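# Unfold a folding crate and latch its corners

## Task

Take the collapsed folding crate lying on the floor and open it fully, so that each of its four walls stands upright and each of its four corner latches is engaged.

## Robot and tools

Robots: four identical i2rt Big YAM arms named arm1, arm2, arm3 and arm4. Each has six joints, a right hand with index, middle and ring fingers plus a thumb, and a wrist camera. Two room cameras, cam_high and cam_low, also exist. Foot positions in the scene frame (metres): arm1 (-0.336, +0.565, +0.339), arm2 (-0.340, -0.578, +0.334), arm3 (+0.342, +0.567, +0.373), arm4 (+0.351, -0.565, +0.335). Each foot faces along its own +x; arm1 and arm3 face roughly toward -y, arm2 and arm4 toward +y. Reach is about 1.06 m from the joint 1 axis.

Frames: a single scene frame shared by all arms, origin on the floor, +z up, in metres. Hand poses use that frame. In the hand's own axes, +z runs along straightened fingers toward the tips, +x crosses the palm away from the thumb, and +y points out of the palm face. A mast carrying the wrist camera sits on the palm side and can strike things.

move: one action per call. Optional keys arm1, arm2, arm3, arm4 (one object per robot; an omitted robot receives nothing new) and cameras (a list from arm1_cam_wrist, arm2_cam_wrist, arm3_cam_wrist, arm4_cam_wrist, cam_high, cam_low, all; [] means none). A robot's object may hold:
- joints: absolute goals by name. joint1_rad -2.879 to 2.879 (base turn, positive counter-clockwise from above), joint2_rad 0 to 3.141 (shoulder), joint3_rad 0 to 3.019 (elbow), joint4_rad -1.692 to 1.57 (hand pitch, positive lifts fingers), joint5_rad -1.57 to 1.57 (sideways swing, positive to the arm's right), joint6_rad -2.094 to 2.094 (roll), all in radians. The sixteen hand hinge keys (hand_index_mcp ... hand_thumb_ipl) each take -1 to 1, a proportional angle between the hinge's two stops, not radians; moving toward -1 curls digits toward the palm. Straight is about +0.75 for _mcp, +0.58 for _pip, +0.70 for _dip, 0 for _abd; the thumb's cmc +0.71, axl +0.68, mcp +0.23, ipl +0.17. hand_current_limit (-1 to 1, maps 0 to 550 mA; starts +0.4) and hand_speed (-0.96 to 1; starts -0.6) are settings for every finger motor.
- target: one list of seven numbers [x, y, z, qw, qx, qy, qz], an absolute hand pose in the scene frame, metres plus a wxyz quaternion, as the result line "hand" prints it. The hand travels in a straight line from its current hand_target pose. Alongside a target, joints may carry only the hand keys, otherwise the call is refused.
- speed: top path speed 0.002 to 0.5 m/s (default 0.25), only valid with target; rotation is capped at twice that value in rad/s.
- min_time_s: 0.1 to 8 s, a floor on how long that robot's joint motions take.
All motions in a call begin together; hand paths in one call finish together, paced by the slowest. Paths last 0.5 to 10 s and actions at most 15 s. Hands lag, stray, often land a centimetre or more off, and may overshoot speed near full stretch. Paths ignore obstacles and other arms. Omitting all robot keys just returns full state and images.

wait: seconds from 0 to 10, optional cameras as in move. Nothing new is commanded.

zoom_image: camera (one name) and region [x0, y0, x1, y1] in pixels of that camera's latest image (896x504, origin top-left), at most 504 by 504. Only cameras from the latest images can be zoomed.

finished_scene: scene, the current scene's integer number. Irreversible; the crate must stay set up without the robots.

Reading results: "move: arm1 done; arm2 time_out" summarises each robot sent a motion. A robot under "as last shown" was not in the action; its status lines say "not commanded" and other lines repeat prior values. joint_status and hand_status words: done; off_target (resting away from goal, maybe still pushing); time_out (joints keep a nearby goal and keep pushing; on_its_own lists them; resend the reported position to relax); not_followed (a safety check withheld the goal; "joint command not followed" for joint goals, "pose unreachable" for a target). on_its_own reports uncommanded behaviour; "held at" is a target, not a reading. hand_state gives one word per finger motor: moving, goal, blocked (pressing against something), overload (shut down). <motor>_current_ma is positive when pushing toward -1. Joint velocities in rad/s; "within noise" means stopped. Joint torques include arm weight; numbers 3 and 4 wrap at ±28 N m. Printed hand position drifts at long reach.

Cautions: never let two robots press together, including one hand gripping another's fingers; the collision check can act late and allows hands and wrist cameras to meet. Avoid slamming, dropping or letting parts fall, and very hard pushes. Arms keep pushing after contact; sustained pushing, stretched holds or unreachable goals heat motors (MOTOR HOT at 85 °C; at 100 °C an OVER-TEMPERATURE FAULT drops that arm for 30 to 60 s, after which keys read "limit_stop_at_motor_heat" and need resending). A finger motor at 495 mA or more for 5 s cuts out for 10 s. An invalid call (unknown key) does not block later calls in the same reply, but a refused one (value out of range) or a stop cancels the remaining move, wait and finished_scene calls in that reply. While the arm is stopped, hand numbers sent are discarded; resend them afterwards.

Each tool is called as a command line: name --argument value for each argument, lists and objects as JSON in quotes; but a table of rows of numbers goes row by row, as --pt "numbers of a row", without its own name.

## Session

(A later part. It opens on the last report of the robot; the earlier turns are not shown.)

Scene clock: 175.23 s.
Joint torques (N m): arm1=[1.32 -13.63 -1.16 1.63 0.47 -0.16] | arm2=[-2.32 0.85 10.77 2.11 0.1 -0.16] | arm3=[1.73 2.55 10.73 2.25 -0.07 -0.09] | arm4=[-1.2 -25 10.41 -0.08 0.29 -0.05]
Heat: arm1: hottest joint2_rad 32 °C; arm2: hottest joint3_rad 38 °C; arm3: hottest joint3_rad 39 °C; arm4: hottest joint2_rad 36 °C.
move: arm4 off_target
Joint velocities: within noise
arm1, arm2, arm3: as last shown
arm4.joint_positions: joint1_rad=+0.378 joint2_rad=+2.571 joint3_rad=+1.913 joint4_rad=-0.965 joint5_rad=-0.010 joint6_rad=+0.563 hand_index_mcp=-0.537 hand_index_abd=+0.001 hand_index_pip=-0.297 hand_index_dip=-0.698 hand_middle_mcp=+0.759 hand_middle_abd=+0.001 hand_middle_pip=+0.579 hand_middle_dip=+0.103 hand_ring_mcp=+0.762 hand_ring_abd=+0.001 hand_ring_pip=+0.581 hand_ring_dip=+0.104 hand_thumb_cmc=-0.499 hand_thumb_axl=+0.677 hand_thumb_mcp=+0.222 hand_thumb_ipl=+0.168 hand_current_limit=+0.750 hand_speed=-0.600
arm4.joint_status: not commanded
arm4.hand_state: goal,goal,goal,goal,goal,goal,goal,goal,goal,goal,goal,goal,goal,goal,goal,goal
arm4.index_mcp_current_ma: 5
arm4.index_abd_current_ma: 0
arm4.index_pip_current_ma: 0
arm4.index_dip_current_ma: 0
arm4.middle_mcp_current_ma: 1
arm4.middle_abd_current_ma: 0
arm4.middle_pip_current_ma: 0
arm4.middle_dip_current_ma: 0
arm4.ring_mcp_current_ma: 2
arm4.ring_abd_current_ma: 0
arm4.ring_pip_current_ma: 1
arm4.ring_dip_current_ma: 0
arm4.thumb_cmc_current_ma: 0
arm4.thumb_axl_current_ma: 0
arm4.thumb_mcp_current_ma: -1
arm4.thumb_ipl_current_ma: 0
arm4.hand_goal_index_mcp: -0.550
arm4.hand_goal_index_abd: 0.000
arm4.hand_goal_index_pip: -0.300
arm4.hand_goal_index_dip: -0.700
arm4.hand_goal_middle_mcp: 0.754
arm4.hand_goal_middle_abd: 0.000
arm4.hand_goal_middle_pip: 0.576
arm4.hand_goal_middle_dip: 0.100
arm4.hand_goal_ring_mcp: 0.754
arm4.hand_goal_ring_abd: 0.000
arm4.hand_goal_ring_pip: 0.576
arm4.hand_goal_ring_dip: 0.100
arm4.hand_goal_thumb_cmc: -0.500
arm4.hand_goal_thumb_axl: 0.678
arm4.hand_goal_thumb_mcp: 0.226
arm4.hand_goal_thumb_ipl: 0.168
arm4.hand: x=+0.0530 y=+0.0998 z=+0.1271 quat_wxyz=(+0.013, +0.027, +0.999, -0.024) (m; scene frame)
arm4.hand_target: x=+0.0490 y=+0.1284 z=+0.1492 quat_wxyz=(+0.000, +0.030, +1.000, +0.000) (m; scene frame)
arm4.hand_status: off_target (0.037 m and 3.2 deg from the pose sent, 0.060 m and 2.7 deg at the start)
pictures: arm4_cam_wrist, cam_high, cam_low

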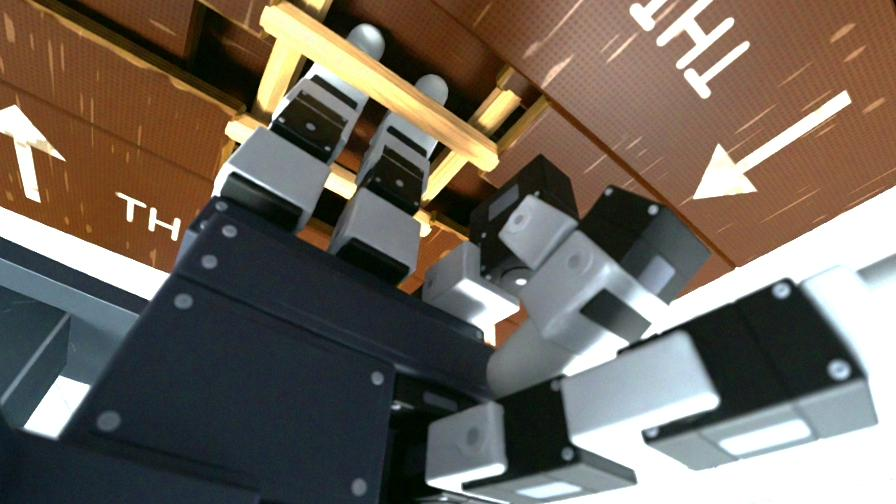

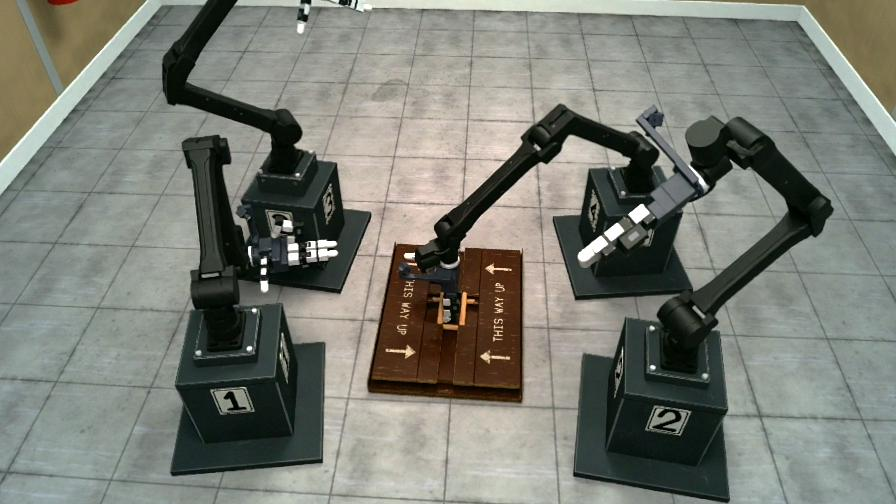

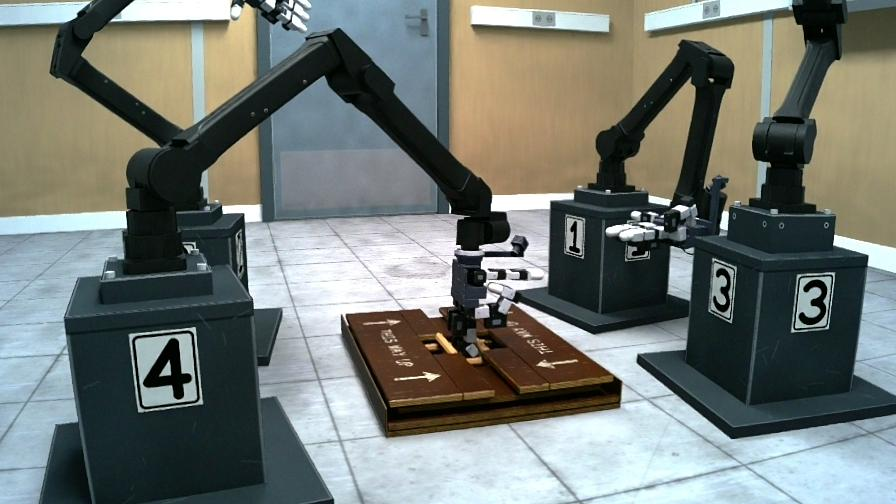

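move --arm4 '{"target": [0.048, 0.13, 0.185, 0, 0.0297, 0.9996, 0], "speed": 0.1, "joints": {"hand_middle_dip": -0.05, "hand_ring_dip": -0.05}}'

move --arm4 '{"joints": {"hand_middle_dip": -0.4, "hand_ring_dip": -0.4, "hand_middle_mcp": 0.66, "hand_ring_mcp": 0.66}}' --cameras '["arm4_cam_wrist", "cam_low", "cam_high"]'

zoom_image --camera "cam_low" --region '[380, 270, 530, 400]'

Scene clock: 182.80 s.
Joint torques (N m): arm1=[1.26 -13.74 -1.16 1.62 0.48 -0.16] | arm2=[-2.32 0.79 10.77 2.13 0.1 -0.16] | arm3=[1.79 2.49 10.7 2.26 -0.08 -0.09] | arm4=[-1.38 -29.33 9.02 -0.43 0.3 -0.04]
Heat: arm1: hottest joint2_rad 32 °C; arm2: hottest joint3_rad 38 °C; arm3: hottest joint3_rad 39 °C; arm4: hottest joint2_rad 36 °C.
move: arm4 off_target
Joint velocities: within noise
arm1.joint_positions: joint1_rad=+1.646 joint2_rad=+2.412 joint3_rad=+0.654 joint4_rad=+1.487 joint5_rad=+1.554 joint6_rad=+0.220 hand_index_mcp=+0.761 hand_index_abd=+0.001 hand_index_pip=+0.577 hand_index_dip=+0.696 hand_middle_mcp=+0.763 hand_middle_abd=+0.001 hand_middle_pip=+0.577 hand_middle_dip=+0.696 hand_ring_mcp=-0.357 hand_ring_abd=+0.001 hand_ring_pip=-0.620 hand_ring_dip=-0.488 hand_thumb_cmc=+0.721 hand_thumb_axl=+0.677 hand_thumb_mcp=+0.226 hand_thumb_ipl=+0.168 hand_current_limit=+0.750 hand_speed=-0.600
arm1.joint_status: not commanded
arm1.hand_state: goal,goal,goal,goal,goal,goal,goal,goal,goal,goal,goal,goal,goal,goal,goal,goal
arm1.index_mcp_current_ma: 1
arm1.index_abd_current_ma: 0
arm1.index_pip_current_ma: 0
arm1.index_dip_current_ma: 0
arm1.middle_mcp_current_ma: 2
arm1.middle_abd_current_ma: 0
arm1.middle_pip_current_ma: 0
arm1.middle_dip_current_ma: 0
arm1.ring_mcp_current_ma: 0
arm1.ring_abd_current_ma: 0
arm1.ring_pip_current_ma: 0
arm1.ring_dip_current_ma: 0
arm1.thumb_cmc_current_ma: 1
arm1.thumb_axl_current_ma: 0
arm1.thumb_mcp_current_ma: 0
arm1.thumb_ipl_current_ma: 0
arm1.hand_goal_index_mcp: 0.754
arm1.hand_goal_index_abd: 0.000
arm1.hand_goal_index_pip: 0.576
arm1.hand_goal_index_dip: 0.696
arm1.hand_goal_middle_mcp: 0.754
arm1.hand_goal_middle_abd: 0.000
arm1.hand_goal_middle_pip: 0.576
arm1.hand_goal_middle_dip: 0.696
arm1.hand_goal_ring_mcp: -0.360
arm1.hand_goal_ring_abd: 0.000
arm1.hand_goal_ring_pip: -0.620
arm1.hand_goal_ring_dip: -0.490
arm1.hand_goal_thumb_cmc: 0.714
arm1.hand_goal_thumb_axl: 0.678
arm1.hand_goal_thumb_mcp: 0.226
arm1.hand_goal_thumb_ipl: 0.168
arm1.hand: x=+0.0302 y=+0.4751 z=+0.3628 quat_wxyz=(+0.702, +0.700, +0.107, +0.074) (m; scene frame)
arm1.hand_target: x=+0.0259 y=+0.4768 z=+0.3589 quat_wxyz=(+0.703, +0.699, +0.115, +0.069) (m; scene frame)
arm1.hand_status: not commanded
arm2, arm3: as last shown
arm4.joint_positions: joint1_rad=+0.378 joint2_rad=+2.563 joint3_rad=+1.913 joint4_rad=-1.008 joint5_rad=-0.010 joint6_rad=+0.562 hand_index_mcp=-0.537 hand_index_abd=+0.001 hand_index_pip=-0.297 hand_index_dip=-0.698 hand_middle_mcp=+0.761 hand_middle_abd=-0.007 hand_middle_pip=+0.584 hand_middle_dip=-0.039 hand_ring_mcp=+0.760 hand_ring_abd=-0.001 hand_ring_pip=+0.582 hand_ring_dip=-0.044 hand_thumb_cmc=-0.499 hand_thumb_axl=+0.677 hand_thumb_mcp=+0.222 hand_thumb_ipl=+0.168 hand_current_limit=+0.750 hand_speed=-0.600
arm4.joint_status: all done
arm4.hand_state: goal,goal,goal,goal,goal,goal,goal,goal,goal,goal,goal,goal,goal,goal,goal,goal
arm4.index_mcp_current_ma: 5
arm4.index_abd_current_ma: 0
arm4.index_pip_current_ma: 0
arm4.index_dip_current_ma: 0
arm4.middle_mcp_current_ma: 2
arm4.middle_abd_current_ma: -1
arm4.middle_pip_current_ma: 2
arm4.middle_dip_current_ma: 3
arm4.ring_mcp_current_ma: 1
arm4.ring_abd_current_ma: 0
arm4.ring_pip_current_ma: 1
arm4.ring_dip_current_ma: 1
arm4.thumb_cmc_current_ma: 0
arm4.thumb_axl_current_ma: 0
arm4.thumb_mcp_current_ma: -1
arm4.thumb_ipl_current_ma: 0
arm4.hand_goal_index_mcp: -0.550
arm4.hand_goal_index_abd: 0.000
arm4.hand_goal_index_pip: -0.300
arm4.hand_goal_index_dip: -0.700
arm4.hand_goal_middle_mcp: 0.754
arm4.hand_goal_middle_abd: 0.000
arm4.hand_goal_middle_pip: 0.576
arm4.hand_goal_middle_dip: -0.050
arm4.hand_goal_ring_mcp: 0.754
arm4.hand_goal_ring_abd: 0.000
arm4.hand_goal_ring_pip: 0.576
arm4.hand_goal_ring_dip: -0.050
arm4.hand_goal_thumb_cmc: -0.500
arm4.hand_goal_thumb_axl: 0.678
arm4.hand_goal_thumb_mcp: 0.226
arm4.hand_goal_thumb_ipl: 0.168
arm4.hand: x=+0.0571 y=+0.0931 z=+0.1310 quat_wxyz=(+0.022, +0.027, +0.999, -0.039) (m; scene frame)
arm4.hand_target: x=+0.0493 y=+0.1279 z=+0.1856 quat_wxyz=(+0.000, +0.030, +1.000, +0.000) (m; scene frame)
arm4.hand_status: off_target (0.066 m and 5.1 deg from the pose sent, 0.065 m and 3.2 deg at the start)
pictures: none

Scene clock: 183.50 s.
Joint torques (N m): arm1=[1.26 -13.57 -1.16 1.65 0.48 -0.16] | arm2=[-2.32 0.79 10.8 2.13 0.1 -0.15] | arm3=[1.79 2.49 10.7 2.26 -0.08 -0.08] | arm4=[-1.44 -29.33 8.94 0.18 0.65 0]
Heat: arm1: hottest joint2_rad 32 °C; arm2: hottest joint3_rad 38 °C; arm3: hottest joint3_rad 39 °C; arm4: hottest joint2_rad 36 °C.
move: arm4 off_target
Joint velocities: within noise
arm1, arm2, arm3: as last shown
arm4.joint_positions: joint1_rad=+0.378 joint2_rad=+2.564 joint3_rad=+1.913 joint4_rad=-1.020 joint5_rad=-0.019 joint6_rad=+0.558 hand_index_mcp=-0.537 hand_index_abd=+0.001 hand_index_pip=-0.297 hand_index_dip=-0.698 hand_middle_mcp=+0.711 hand_middle_abd=-0.011 hand_middle_pip=+0.597 hand_middle_dip=-0.343 hand_ring_mcp=+0.717 hand_ring_abd=-0.001 hand_ring_pip=+0.593 hand_ring_dip=-0.382 hand_thumb_cmc=-0.499 hand_thumb_axl=+0.677 hand_thumb_mcp=+0.222 hand_thumb_ipl=+0.168 hand_current_limit=+0.750 hand_speed=-0.600
arm4.joint_status: hand_middle_mcp off_target (ended at +0.711, target +0.660); hand_middle_dip off_target (ended at -0.343, target -0.400); hand_ring_mcp off_target (ended at +0.717, target +0.660); the others done
arm4.hand_state: goal,goal,goal,goal,blocked,goal,blocked,blocked,blocked,goal,goal,goal,goal,goal,goal,goal
arm4.index_mcp_current_ma: 5
arm4.index_abd_current_ma: 0
arm4.index_pip_current_ma: 0
arm4.index_dip_current_ma: 0
arm4.middle_mcp_current_ma: 57
arm4.middle_abd_current_ma: -3
arm4.middle_pip_current_ma: 10
arm4.middle_dip_current_ma: 63
arm4.ring_mcp_current_ma: 71
arm4.ring_abd_current_ma: 0
arm4.ring_pip_current_ma: 7
arm4.ring_dip_current_ma: 8
arm4.thumb_cmc_current_ma: 0
arm4.thumb_axl_current_ma: 0
arm4.thumb_mcp_current_ma: -1
arm4.thumb_ipl_current_ma: 0
arm4.hand_goal_index_mcp: -0.550
arm4.hand_goal_index_abd: 0.000
arm4.hand_goal_index_pip: -0.300
arm4.hand_goal_index_dip: -0.700
arm4.hand_goal_middle_mcp: 0.660
arm4.hand_goal_middle_abd: 0.000
arm4.hand_goal_middle_pip: 0.576
arm4.hand_goal_middle_dip: -0.400
arm4.hand_goal_ring_mcp: 0.660
arm4.hand_goal_ring_abd: 0.000
arm4.hand_goal_ring_pip: 0.576
arm4.hand_goal_ring_dip: -0.400
arm4.hand_goal_thumb_cmc: -0.500
arm4.hand_goal_thumb_axl: 0.678
arm4.hand_goal_thumb_mcp: 0.226
arm4.hand_goal_thumb_ipl: 0.168
arm4.hand: x=+0.0570 y=+0.0896 z=+0.1298 quat_wxyz=(+0.021, +0.025, +0.998, -0.046) (m; scene frame)
arm4.hand_target: x=+0.0495 y=+0.1279 z=+0.1855 quat_wxyz=(+0.000, +0.030, +1.000, +0.000) (m; scene frame)
arm4.hand_status: not commanded
pictures: arm4_cam_wrist, cam_high, cam_low

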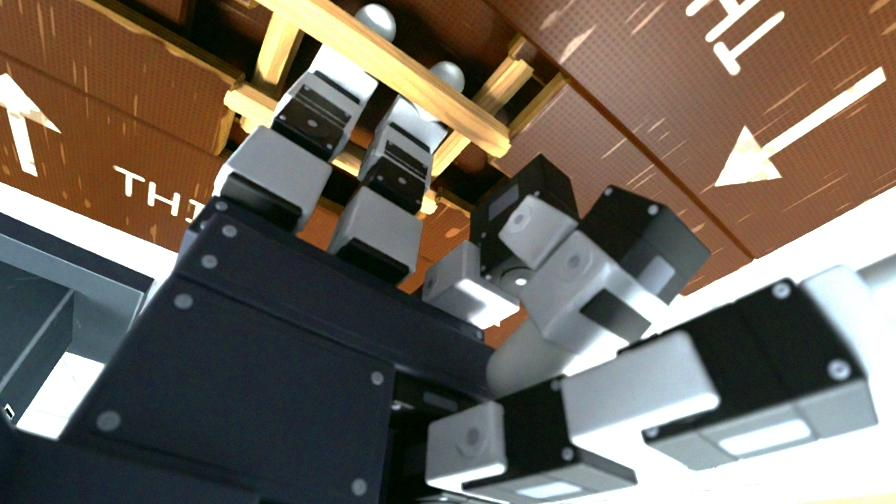

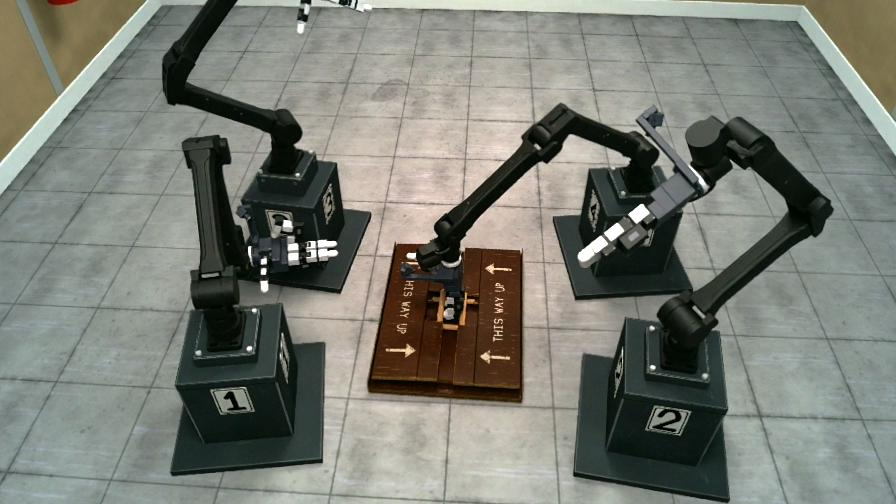

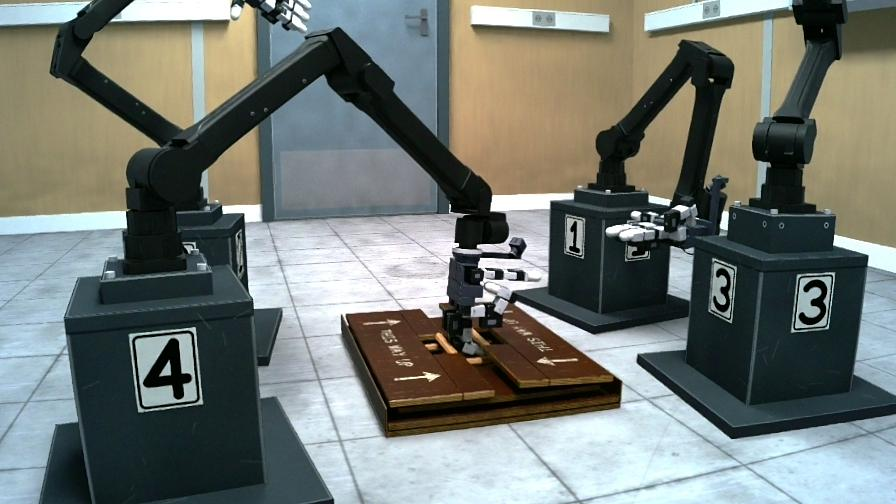

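Scaled by 3.360.

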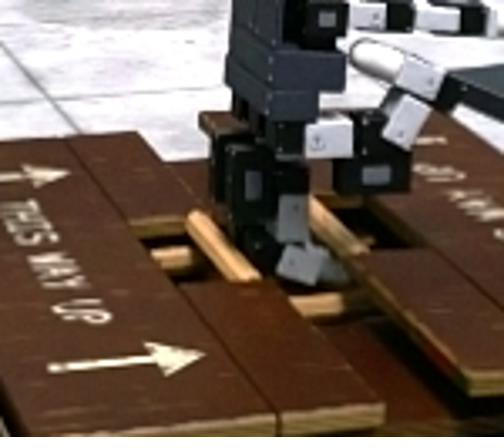

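move --arm4 '{"target": [0.048, 0.128, 0.23, 0, 0.0297, 0.9996, 0], "speed": 0.1, "joints": {"hand_middle_dip": -0.6, "hand_ring_dip": -0.6}}' --cameras '["arm4_cam_wrist", "cam_low", "cam_high"]'

zoom_image --camera "cam_low" --region '[380, 270, 530, 400]'

Scene clock: 187.40 s.
Joint torques (N m): arm1=[1.32 -13.63 -1.16 1.63 0.47 -0.15] | arm2=[-2.32 0.79 10.78 2.13 0.1 -0.16] | arm3=[1.73 2.43 10.69 2.25 -0.08 -0.08] | arm4=[-1.2 -29.98 8.35 0.2 0.4 0.01]
Heat: arm1: hottest joint2_rad 32 °C; arm2: hottest joint3_rad 39 °C; arm3: hottest joint3_rad 39 °C; arm4: hottest joint2_rad 37 °C.
move: arm4 off_target
Joint velocities: within noise
arm1, arm2, arm3: as last shown
arm4.joint_positions: joint1_rad=+0.376 joint2_rad=+2.499 joint3_rad=+1.913 joint4_rad=-1.082 joint5_rad=-0.013 joint6_rad=+0.558 hand_index_mcp=-0.537 hand_index_abd=+0.001 hand_index_pip=-0.297 hand_index_dip=-0.698 hand_middle_mcp=+0.705 hand_middle_abd=+0.002 hand_middle_pip=+0.599 hand_middle_dip=-0.561 hand_ring_mcp=+0.691 hand_ring_abd=+0.000 hand_ring_pip=+0.593 hand_ring_dip=-0.586 hand_thumb_cmc=-0.499 hand_thumb_axl=+0.677 hand_thumb_mcp=+0.222 hand_thumb_ipl=+0.168 hand_current_limit=+0.750 hand_speed=-0.600
arm4.joint_status: hand_middle_dip off_target (ended at -0.561, target -0.600); the others done
arm4.hand_state: goal,goal,goal,goal,blocked,goal,blocked,blocked,blocked,goal,goal,goal,goal,goal,goal,goal
arm4.index_mcp_current_ma: 5
arm4.index_abd_current_ma: 0
arm4.index_pip_current_ma: 0
arm4.index_dip_current_ma: 0
arm4.middle_mcp_current_ma: 46
arm4.middle_abd_current_ma: 0
arm4.middle_pip_current_ma: 12
arm4.middle_dip_current_ma: 32
arm4.ring_mcp_current_ma: 22
arm4.ring_abd_current_ma: 0
arm4.ring_pip_current_ma: 7
arm4.ring_dip_current_ma: 5
arm4.thumb_cmc_current_ma: 0
arm4.thumb_axl_current_ma: 0
arm4.thumb_mcp_current_ma: -1
arm4.thumb_ipl_current_ma: 0
arm4.hand_goal_index_mcp: -0.550
arm4.hand_goal_index_abd: 0.000
arm4.hand_goal_index_pip: -0.300
arm4.hand_goal_index_dip: -0.700
arm4.hand_goal_middle_mcp: 0.660
arm4.hand_goal_middle_abd: 0.000
arm4.hand_goal_middle_pip: 0.576
arm4.hand_goal_middle_dip: -0.600
arm4.hand_goal_ring_mcp: 0.660
arm4.hand_goal_ring_abd: 0.000
arm4.hand_goal_ring_pip: 0.576
arm4.hand_goal_ring_dip: -0.600
arm4.hand_goal_thumb_cmc: -0.500
arm4.hand_goal_thumb_axl: 0.678
arm4.hand_goal_thumb_mcp: 0.226
arm4.hand_goal_thumb_ipl: 0.168
arm4.on_its_own: hand_ring_mcp moved -0.027 toward your old target +0.660
arm4.hand: x=+0.0562 y=+0.0945 z=+0.1731 quat_wxyz=(+0.023, +0.025, +0.998, -0.044) (m; scene frame)
arm4.hand_target: x=+0.0492 y=+0.1259 z=+0.2302 quat_wxyz=(+0.000, +0.030, +1.000, +0.000) (m; scene frame)
arm4.hand_status: off_target (0.067 m and 5.7 deg from the pose sent, 0.108 m and 5.9 deg at the start)
pictures: arm4_cam_wrist, cam_high, cam_low

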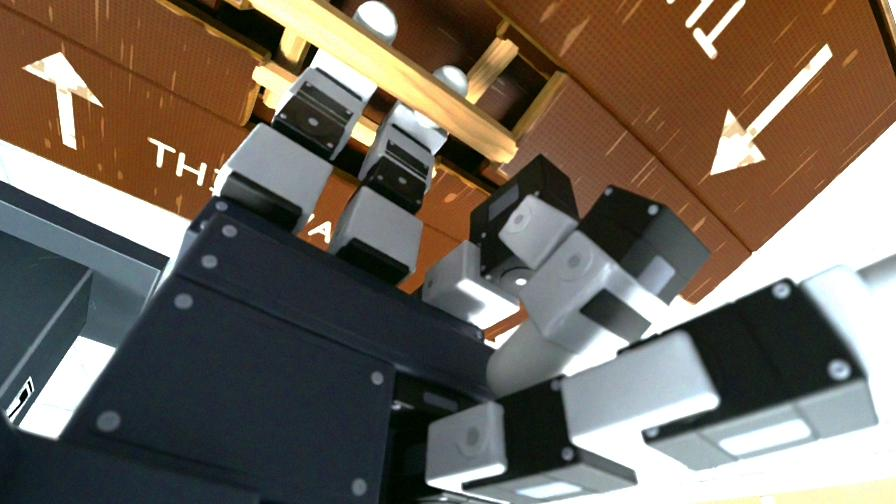

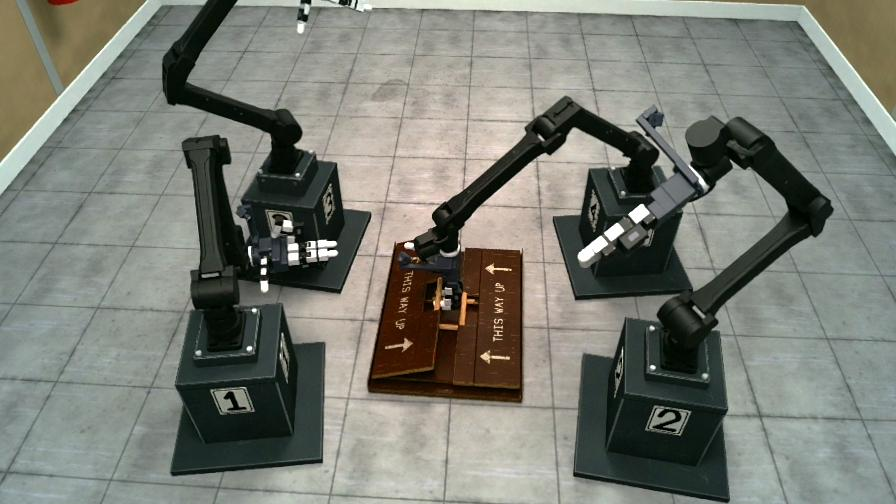

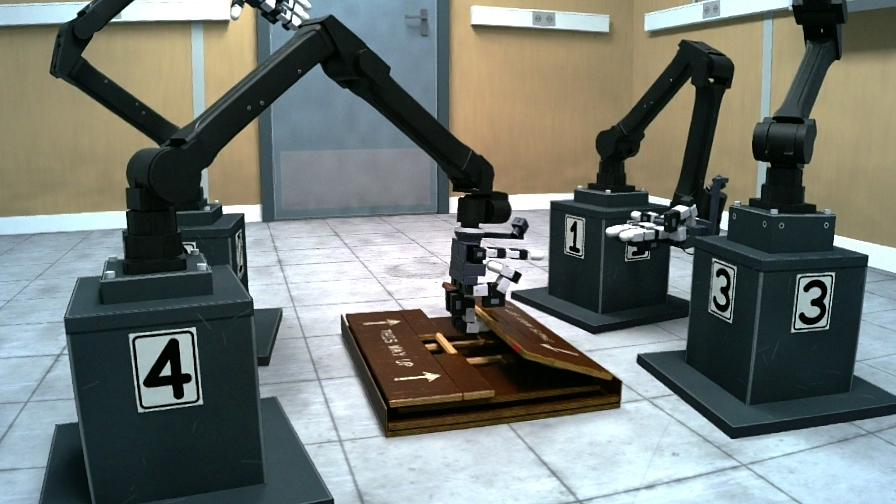

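Scaled by 3.360.

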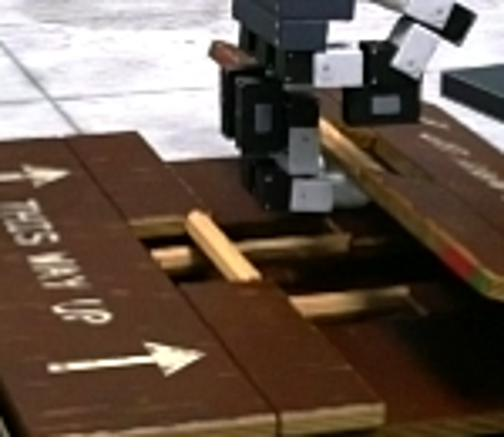

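move --arm4 '{"joints": {"hand_middle_dip": -0.9, "hand_ring_dip": -0.9, "hand_middle_mcp": 0.7, "hand_ring_mcp": 0.7}}'

move --arm4 '{"target": [0.048, 0.148, 0.27, 0, 0.0297, 0.9996, 0], "speed": 0.1}' --cameras '["arm4_cam_wrist", "cam_low", "cam_high"]'

zoom_image --camera "cam_low" --region '[380, 230, 560, 380]'

Scene clock: 195.47 s.
Joint torques (N m): arm1=[1.32 -13.68 -1.16 1.62 0.47 -0.16] | arm2=[-2.37 0.85 10.77 2.13 0.1 -0.16] | arm3=[1.85 2.43 10.69 2.26 -0.07 -0.08] | arm4=[-0.79 -30.1 8.43 -0.25 0.3 0]
Heat: arm1: hottest joint2_rad 32 °C; arm2: hottest joint3_rad 39 °C; arm3: hottest joint3_rad 39 °C; arm4: hottest joint2_rad 40 °C.
move: arm4 off_target
Joint velocities: within noise
arm1, arm2, arm3: as last shown
arm4.joint_positions: joint1_rad=+0.372 joint2_rad=+2.498 joint3_rad=+1.913 joint4_rad=-1.070 joint5_rad=-0.010 joint6_rad=+0.558 hand_index_mcp=-0.537 hand_index_abd=+0.001 hand_index_pip=-0.297 hand_index_dip=-0.698 hand_middle_mcp=+0.713 hand_middle_abd=-0.004 hand_middle_pip=+0.599 hand_middle_dip=-0.833 hand_ring_mcp=+0.696 hand_ring_abd=-0.004 hand_ring_pip=+0.589 hand_ring_dip=-0.865 hand_thumb_cmc=-0.499 hand_thumb_axl=+0.677 hand_thumb_mcp=+0.222 hand_thumb_ipl=+0.168 hand_current_limit=+0.750 hand_speed=-0.600
arm4.joint_status: hand_middle_dip off_target (ended at -0.833, target -0.900); hand_ring_dip off_target (ended at -0.865, target -0.900); the others done
arm4.hand_state: goal,goal,goal,goal,goal,goal,blocked,blocked,goal,goal,goal,blocked,goal,goal,goal,goal
arm4.index_mcp_current_ma: 5
arm4.index_abd_current_ma: 0
arm4.index_pip_current_ma: 0
arm4.index_dip_current_ma: 0
arm4.middle_mcp_current_ma: 5
arm4.middle_abd_current_ma: 0
arm4.middle_pip_current_ma: 12
arm4.middle_dip_current_ma: 85
arm4.ring_mcp_current_ma: -1
arm4.ring_abd_current_ma: 0
arm4.ring_pip_current_ma: 4
arm4.ring_dip_current_ma: 26
arm4.thumb_cmc_current_ma: 0
arm4.thumb_axl_current_ma: 0
arm4.thumb_mcp_current_ma: -1
arm4.thumb_ipl_current_ma: 0
arm4.hand_goal_index_mcp: -0.550
arm4.hand_goal_index_abd: 0.000
arm4.hand_goal_index_pip: -0.300
arm4.hand_goal_index_dip: -0.700
arm4.hand_goal_middle_mcp: 0.700
arm4.hand_goal_middle_abd: 0.000
arm4.hand_goal_middle_pip: 0.576
arm4.hand_goal_middle_dip: -0.900
arm4.hand_goal_ring_mcp: 0.700
arm4.hand_goal_ring_abd: 0.000
arm4.hand_goal_ring_pip: 0.576
arm4.hand_goal_ring_dip: -0.900
arm4.hand_goal_thumb_cmc: -0.500
arm4.hand_goal_thumb_axl: 0.678
arm4.hand_goal_thumb_mcp: 0.226
arm4.hand_goal_thumb_ipl: 0.168
arm4.hand: x=+0.0579 y=+0.0988 z=+0.1743 quat_wxyz=(+0.021, +0.027, +0.999, -0.038) (m; scene frame)
arm4.hand_target: x=+0.0493 y=+0.1260 z=+0.2302 quat_wxyz=(+0.000, +0.030, +1.000, +0.000) (m; scene frame)
arm4.hand_status: not commanded
pictures: none

Scene clock: 196.63 s.
Joint torques (N m): arm1=[1.26 -13.63 -1.18 1.62 0.47 -0.16] | arm2=[-2.37 0.79 10.77 2.13 0.11 -0.15] | arm3=[1.79 2.49 10.71 2.26 -0.07 -0.09] | arm4=[-1.03 -30.39 11.43 -1.5 0.32 -0.06]
Heat: arm1: hottest joint2_rad 32 °C; arm2: hottest joint3_rad 39 °C; arm3: hottest joint3_rad 39 °C; arm4: hottest joint2_rad 40 °C.
move: arm4 off_target
Joint velocities: within noise
arm1, arm2, arm3: as last shown
arm4.joint_positions: joint1_rad=+0.360 joint2_rad=+2.488 joint3_rad=+1.977 joint4_rad=-1.151 joint5_rad=-0.010 joint6_rad=+0.551 hand_index_mcp=-0.537 hand_index_abd=+0.001 hand_index_pip=-0.297 hand_index_dip=-0.698 hand_middle_mcp=+0.711 hand_middle_abd=-0.005 hand_middle_pip=+0.599 hand_middle_dip=-0.833 hand_ring_mcp=+0.693 hand_ring_abd=-0.005 hand_ring_pip=+0.589 hand_ring_dip=-0.866 hand_thumb_cmc=-0.499 hand_thumb_axl=+0.677 hand_thumb_mcp=+0.222 hand_thumb_ipl=+0.168 hand_current_limit=+0.750 hand_speed=-0.600
arm4.joint_status: not commanded
arm4.hand_state: goal,goal,goal,goal,goal,goal,blocked,blocked,goal,goal,goal,blocked,goal,goal,goal,goal
arm4.index_mcp_current_ma: 5
arm4.index_abd_current_ma: 0
arm4.index_pip_current_ma: 0
arm4.index_dip_current_ma: 0
arm4.middle_mcp_current_ma: 3
arm4.middle_abd_current_ma: -1
arm4.middle_pip_current_ma: 12
arm4.middle_dip_current_ma: 85
arm4.ring_mcp_current_ma: -1
arm4.ring_abd_current_ma: 0
arm4.ring_pip_current_ma: 4
arm4.ring_dip_current_ma: 25
arm4.thumb_cmc_current_ma: 0
arm4.thumb_axl_current_ma: 0
arm4.thumb_mcp_current_ma: -1
arm4.thumb_ipl_current_ma: 0
arm4.hand_goal_index_mcp: -0.550
arm4.hand_goal_index_abd: 0.000
arm4.hand_goal_index_pip: -0.300
arm4.hand_goal_index_dip: -0.700
arm4.hand_goal_middle_mcp: 0.700
arm4.hand_goal_middle_abd: 0.000
arm4.hand_goal_middle_pip: 0.576
arm4.hand_goal_middle_dip: -0.900
arm4.hand_goal_ring_mcp: 0.700
arm4.hand_goal_ring_abd: 0.000
arm4.hand_goal_ring_pip: 0.576
arm4.hand_goal_ring_dip: -0.900
arm4.hand_goal_thumb_cmc: -0.500
arm4.hand_goal_thumb_axl: 0.678
arm4.hand_goal_thumb_mcp: 0.226
arm4.hand_goal_thumb_ipl: 0.168
arm4.hand: x=+0.0594 y=+0.1120 z=+0.2014 quat_wxyz=(+0.022, +0.030, +0.998, -0.041) (m; scene frame)
arm4.hand_target: x=+0.0499 y=+0.1447 z=+0.2701 quat_wxyz=(+0.000, +0.030, +1.000, +0.001) (m; scene frame)
arm4.hand_status: off_target (0.078 m and 5.3 deg from the pose sent, 0.108 m and 5.0 deg at the start; pose on its path clipped on 1 of 35 steps)
pictures: arm4_cam_wrist, cam_high, cam_low

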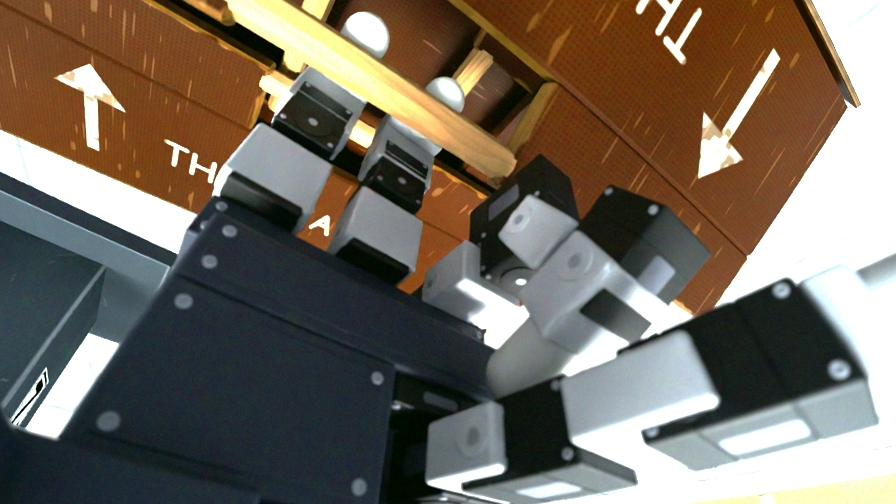

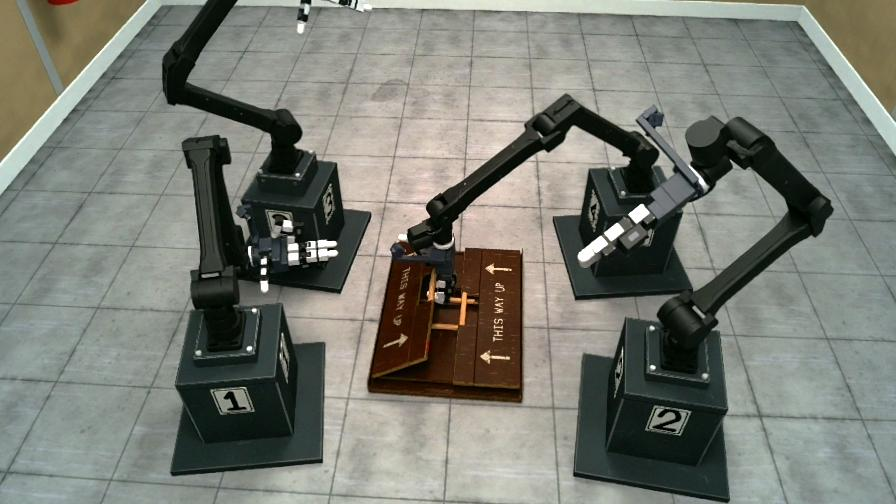

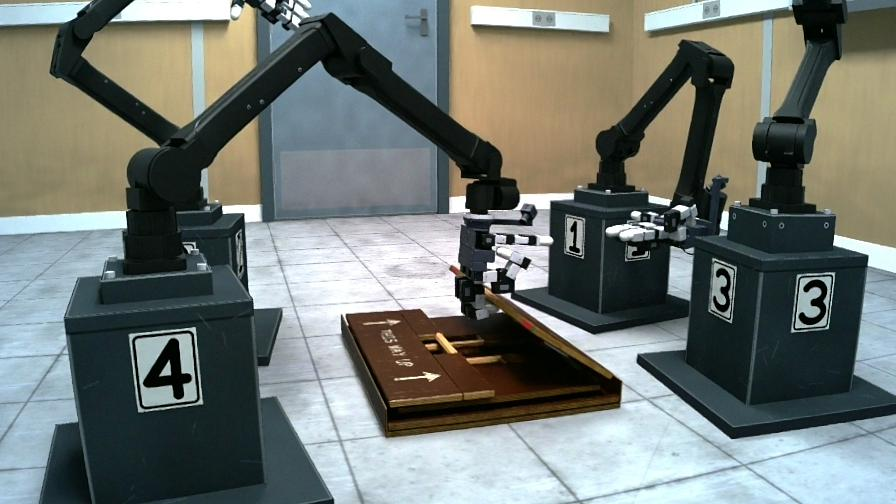

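Scaled by 2.800.

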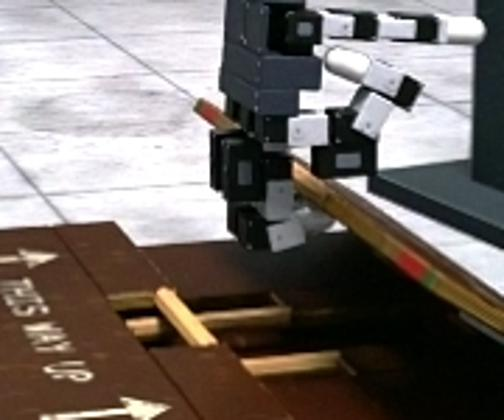

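move --arm4 '{"target": [0.048, 0.170, 0.315, 0, 0.0297, 0.9996, 0], "speed": 0.1, "joints": {"hand_middle_dip": -0.95, "hand_ring_dip": -0.95}}' --cameras '["arm4_cam_wrist", "cam_low", "cam_high"]'

zoom_image --camera "cam_low" --region '[380, 230, 560, 380]'

Scene clock: 201.20 s.
Joint torques (N m): arm1=[1.32 -13.68 -1.16 1.62 0.47 -0.16] | arm2=[-2.32 0.85 10.77 2.14 0.11 -0.16] | arm3=[1.73 2.55 10.7 2.25 -0.07 -0.08] | arm4=[-0.67 -30.8 12.53 -2.06 0.27 -0.11]
Heat: arm1: hottest joint2_rad 33 °C; arm2: hottest joint3_rad 39 °C; arm3: hottest joint3_rad 39 °C; arm4: hottest joint2_rad 40 °C.
move: arm4 off_target
Joint velocities: within noise
arm1: as last shown
arm2.joint_positions: joint1_rad=+0.643 joint2_rad=+0.616 joint3_rad=+1.332 joint4_rad=-1.246 joint5_rad=-0.006 joint6_rad=+1.092 hand_index_mcp=+0.755 hand_index_abd=+0.000 hand_index_pip=+0.577 hand_index_dip=+0.696 hand_middle_mcp=+0.755 hand_middle_abd=+0.000 hand_middle_pip=+0.577 hand_middle_dip=+0.696 hand_ring_mcp=+0.755 hand_ring_abd=+0.000 hand_ring_pip=+0.577 hand_ring_dip=+0.696 hand_thumb_cmc=+0.715 hand_thumb_axl=+0.677 hand_thumb_mcp=+0.226 hand_thumb_ipl=+0.168 hand_current_limit=+0.400 hand_speed=-0.600
arm2.joint_status: not commanded
arm2.hand_state: goal,goal,goal,goal,goal,goal,goal,goal,goal,goal,goal,goal,goal,goal,goal,goal
arm2.index_mcp_current_ma: 0
arm2.index_abd_current_ma: 0
arm2.index_pip_current_ma: 0
arm2.index_dip_current_ma: 0
arm2.middle_mcp_current_ma: 0
arm2.middle_abd_current_ma: 0
arm2.middle_pip_current_ma: 0
arm2.middle_dip_current_ma: 0
arm2.ring_mcp_current_ma: 0
arm2.ring_abd_current_ma: 0
arm2.ring_pip_current_ma: 0
arm2.ring_dip_current_ma: 0
arm2.thumb_cmc_current_ma: 0
arm2.thumb_axl_current_ma: 0
arm2.thumb_mcp_current_ma: 0
arm2.thumb_ipl_current_ma: 0
arm2.hand_goal_index_mcp: 0.754
arm2.hand_goal_index_abd: 0.000
arm2.hand_goal_index_pip: 0.576
arm2.hand_goal_index_dip: 0.696
arm2.hand_goal_middle_mcp: 0.754
arm2.hand_goal_middle_abd: 0.000
arm2.hand_goal_middle_pip: 0.576
arm2.hand_goal_middle_dip: 0.696
arm2.hand_goal_ring_mcp: 0.754
arm2.hand_goal_ring_abd: 0.000
arm2.hand_goal_ring_pip: 0.576
arm2.hand_goal_ring_dip: 0.696
arm2.hand_goal_thumb_cmc: 0.714
arm2.hand_goal_thumb_axl: 0.678
arm2.hand_goal_thumb_mcp: 0.226
arm2.hand_goal_thumb_ipl: 0.168
arm2.hand: x=-0.3926 y=-0.3057 z=+0.8798 quat_wxyz=(-0.355, +0.253, +0.830, +0.347) (m; scene frame)
arm2.hand_target: x=-0.3913 y=-0.3082 z=+0.8914 quat_wxyz=(-0.363, +0.251, +0.824, +0.355) (m; scene frame)
arm2.hand_status: not commanded
arm3.joint_positions: joint1_rad=+0.653 joint2_rad=+0.632 joint3_rad=+1.398 joint4_rad=-1.277 joint5_rad=-0.079 joint6_rad=+1.194 hand_index_mcp=+0.754 hand_index_abd=+0.001 hand_index_pip=+0.577 hand_index_dip=+0.696 hand_middle_mcp=+0.754 hand_middle_abd=+0.001 hand_middle_pip=+0.577 hand_middle_dip=+0.696 hand_ring_mcp=+0.754 hand_ring_abd=+0.001 hand_ring_pip=+0.577 hand_ring_dip=+0.696 hand_thumb_cmc=+0.714 hand_thumb_axl=+0.677 hand_thumb_mcp=+0.226 hand_thumb_ipl=+0.168 hand_current_limit=+0.400 hand_speed=-0.600
arm3.joint_status: not commanded
arm3.hand_state: goal,goal,goal,goal,goal,goal,goal,goal,goal,goal,goal,goal,goal,goal,goal,goal
arm3.index_mcp_current_ma: 0
arm3.index_abd_current_ma: 0
arm3.index_pip_current_ma: 0
arm3.index_dip_current_ma: 0
arm3.middle_mcp_current_ma: 0
arm3.middle_abd_current_ma: 0
arm3.middle_pip_current_ma: 0
arm3.middle_dip_current_ma: 0
arm3.ring_mcp_current_ma: 0
arm3.ring_abd_current_ma: 0
arm3.ring_pip_current_ma: 0
arm3.ring_dip_current_ma: 0
arm3.thumb_cmc_current_ma: 0
arm3.thumb_axl_current_ma: 0
arm3.thumb_mcp_current_ma: 0
arm3.thumb_ipl_current_ma: 0
arm3.hand_goal_index_mcp: 0.754
arm3.hand_goal_index_abd: 0.000
arm3.hand_goal_index_pip: 0.576
arm3.hand_goal_index_dip: 0.696
arm3.hand_goal_middle_mcp: 0.754
arm3.hand_goal_middle_abd: 0.000
arm3.hand_goal_middle_pip: 0.576
arm3.hand_goal_middle_dip: 0.696
arm3.hand_goal_ring_mcp: 0.754
arm3.hand_goal_ring_abd: 0.000
arm3.hand_goal_ring_pip: 0.576
arm3.hand_goal_ring_dip: 0.696
arm3.hand_goal_thumb_cmc: 0.714
arm3.hand_goal_thumb_axl: 0.678
arm3.hand_goal_thumb_mcp: 0.226
arm3.hand_goal_thumb_ipl: 0.168
arm3.hand: x=+0.4083 y=+0.3128 z=+0.9343 quat_wxyz=(+0.307, +0.820, -0.260, +0.408) (m; scene frame)
arm3.hand_target: x=+0.4069 y=+0.3152 z=+0.9486 quat_wxyz=(+0.316, +0.812, -0.257, +0.418) (m; scene frame)
arm3.hand_status: not commanded
arm4.joint_positions: joint1_rad=+0.343 joint2_rad=+2.503 joint3_rad=+2.117 joint4_rad=-1.272 joint5_rad=-0.009 joint6_rad=+0.541 hand_index_mcp=-0.537 hand_index_abd=+0.001 hand_index_pip=-0.297 hand_index_dip=-0.698 hand_middle_mcp=+0.718 hand_middle_abd=-0.006 hand_middle_pip=+0.608 hand_middle_dip=-0.878 hand_ring_mcp=+0.684 hand_ring_abd=-0.017 hand_ring_pip=+0.600 hand_ring_dip=-0.890 hand_thumb_cmc=-0.499 hand_thumb_axl=+0.677 hand_thumb_mcp=+0.222 hand_thumb_ipl=+0.168 hand_current_limit=+0.750 hand_speed=-0.600
arm4.joint_status: hand_middle_dip off_target (ended at -0.878, target -0.950); hand_ring_dip off_target (ended at -0.890, target -0.950)
arm4.hand_state: goal,goal,goal,goal,goal,goal,blocked,blocked,goal,goal,blocked,blocked,goal,goal,goal,goal
arm4.index_mcp_current_ma: 5
arm4.index_abd_current_ma: 0
arm4.index_pip_current_ma: 0
arm4.index_dip_current_ma: 0
arm4.middle_mcp_current_ma: 9
arm4.middle_abd_current_ma: -1
arm4.middle_pip_current_ma: 22
arm4.middle_dip_current_ma: 97
arm4.ring_mcp_current_ma: -7
arm4.ring_abd_current_ma: -6
arm4.ring_pip_current_ma: 12
arm4.ring_dip_current_ma: 70
arm4.thumb_cmc_current_ma: 0
arm4.thumb_axl_current_ma: 0
arm4.thumb_mcp_current_ma: -1
arm4.thumb_ipl_current_ma: 0
arm4.hand_goal_index_mcp: -0.550
arm4.hand_goal_index_abd: 0.000
arm4.hand_goal_index_pip: -0.300
arm4.hand_goal_index_dip: -0.700
arm4.hand_goal_middle_mcp: 0.700
arm4.hand_goal_middle_abd: 0.000
arm4.hand_goal_middle_pip: 0.576
arm4.hand_goal_middle_dip: -0.950
arm4.hand_goal_ring_mcp: 0.700
arm4.hand_goal_ring_abd: 0.000
arm4.hand_goal_ring_pip: 0.576
arm4.hand_goal_ring_dip: -0.950
arm4.hand_goal_thumb_cmc: -0.500
arm4.hand_goal_thumb_axl: 0.678
arm4.hand_goal_thumb_mcp: 0.226
arm4.hand_goal_thumb_ipl: 0.168
arm4.hand: x=+0.0592 y=+0.1391 z=+0.2397 quat_wxyz=(+0.021, +0.034, +0.998, -0.039) (m; scene frame)
arm4.hand_target: x=+0.0501 y=+0.1665 z=+0.3145 quat_wxyz=(+0.000, +0.030, +1.000, +0.001) (m; scene frame)
arm4.hand_status: off_target (0.082 m and 5.1 deg from the pose sent, 0.128 m and 5.3 deg at the start; pose on its path clipped on 8 of 44 steps)
pictures: arm4_cam_wrist, cam_high, cam_low

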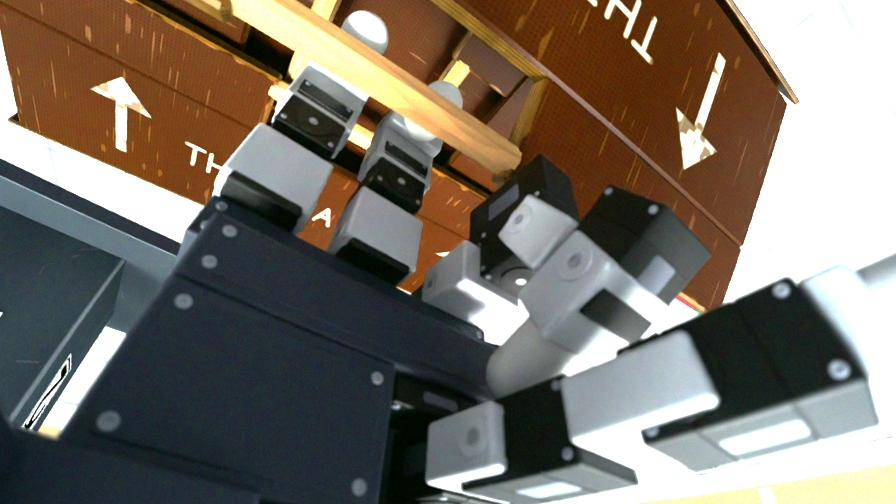

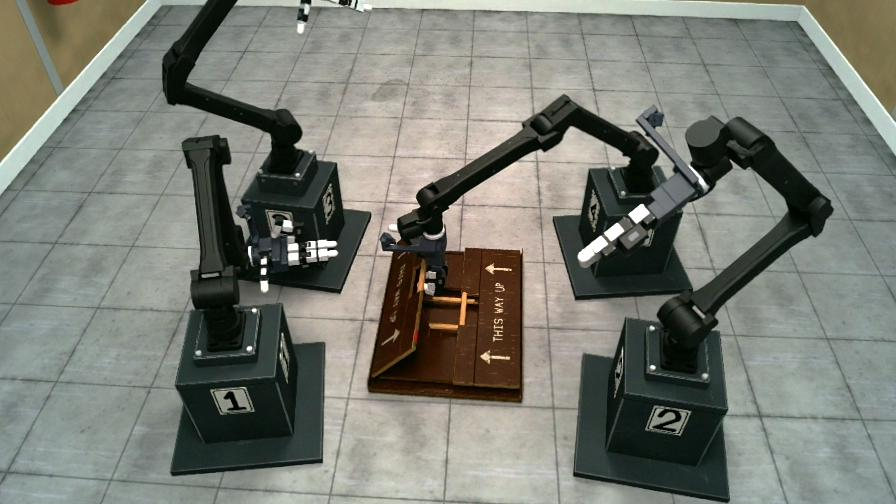

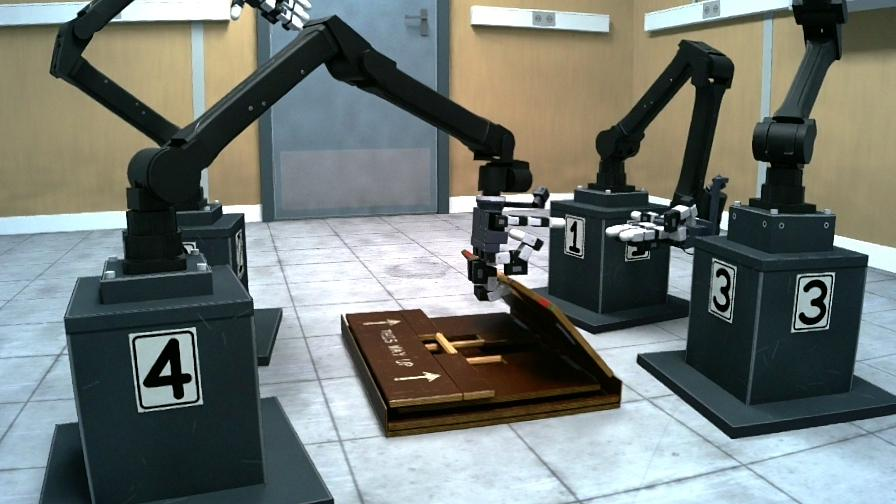

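Scaled by 2.800.

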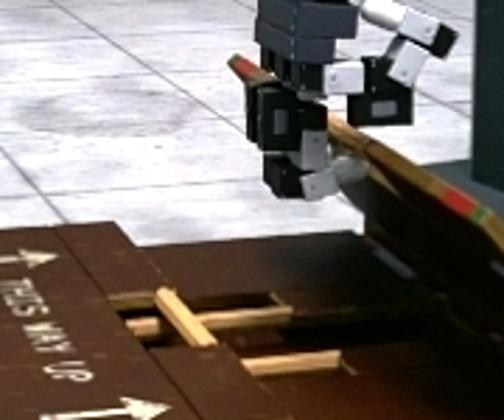

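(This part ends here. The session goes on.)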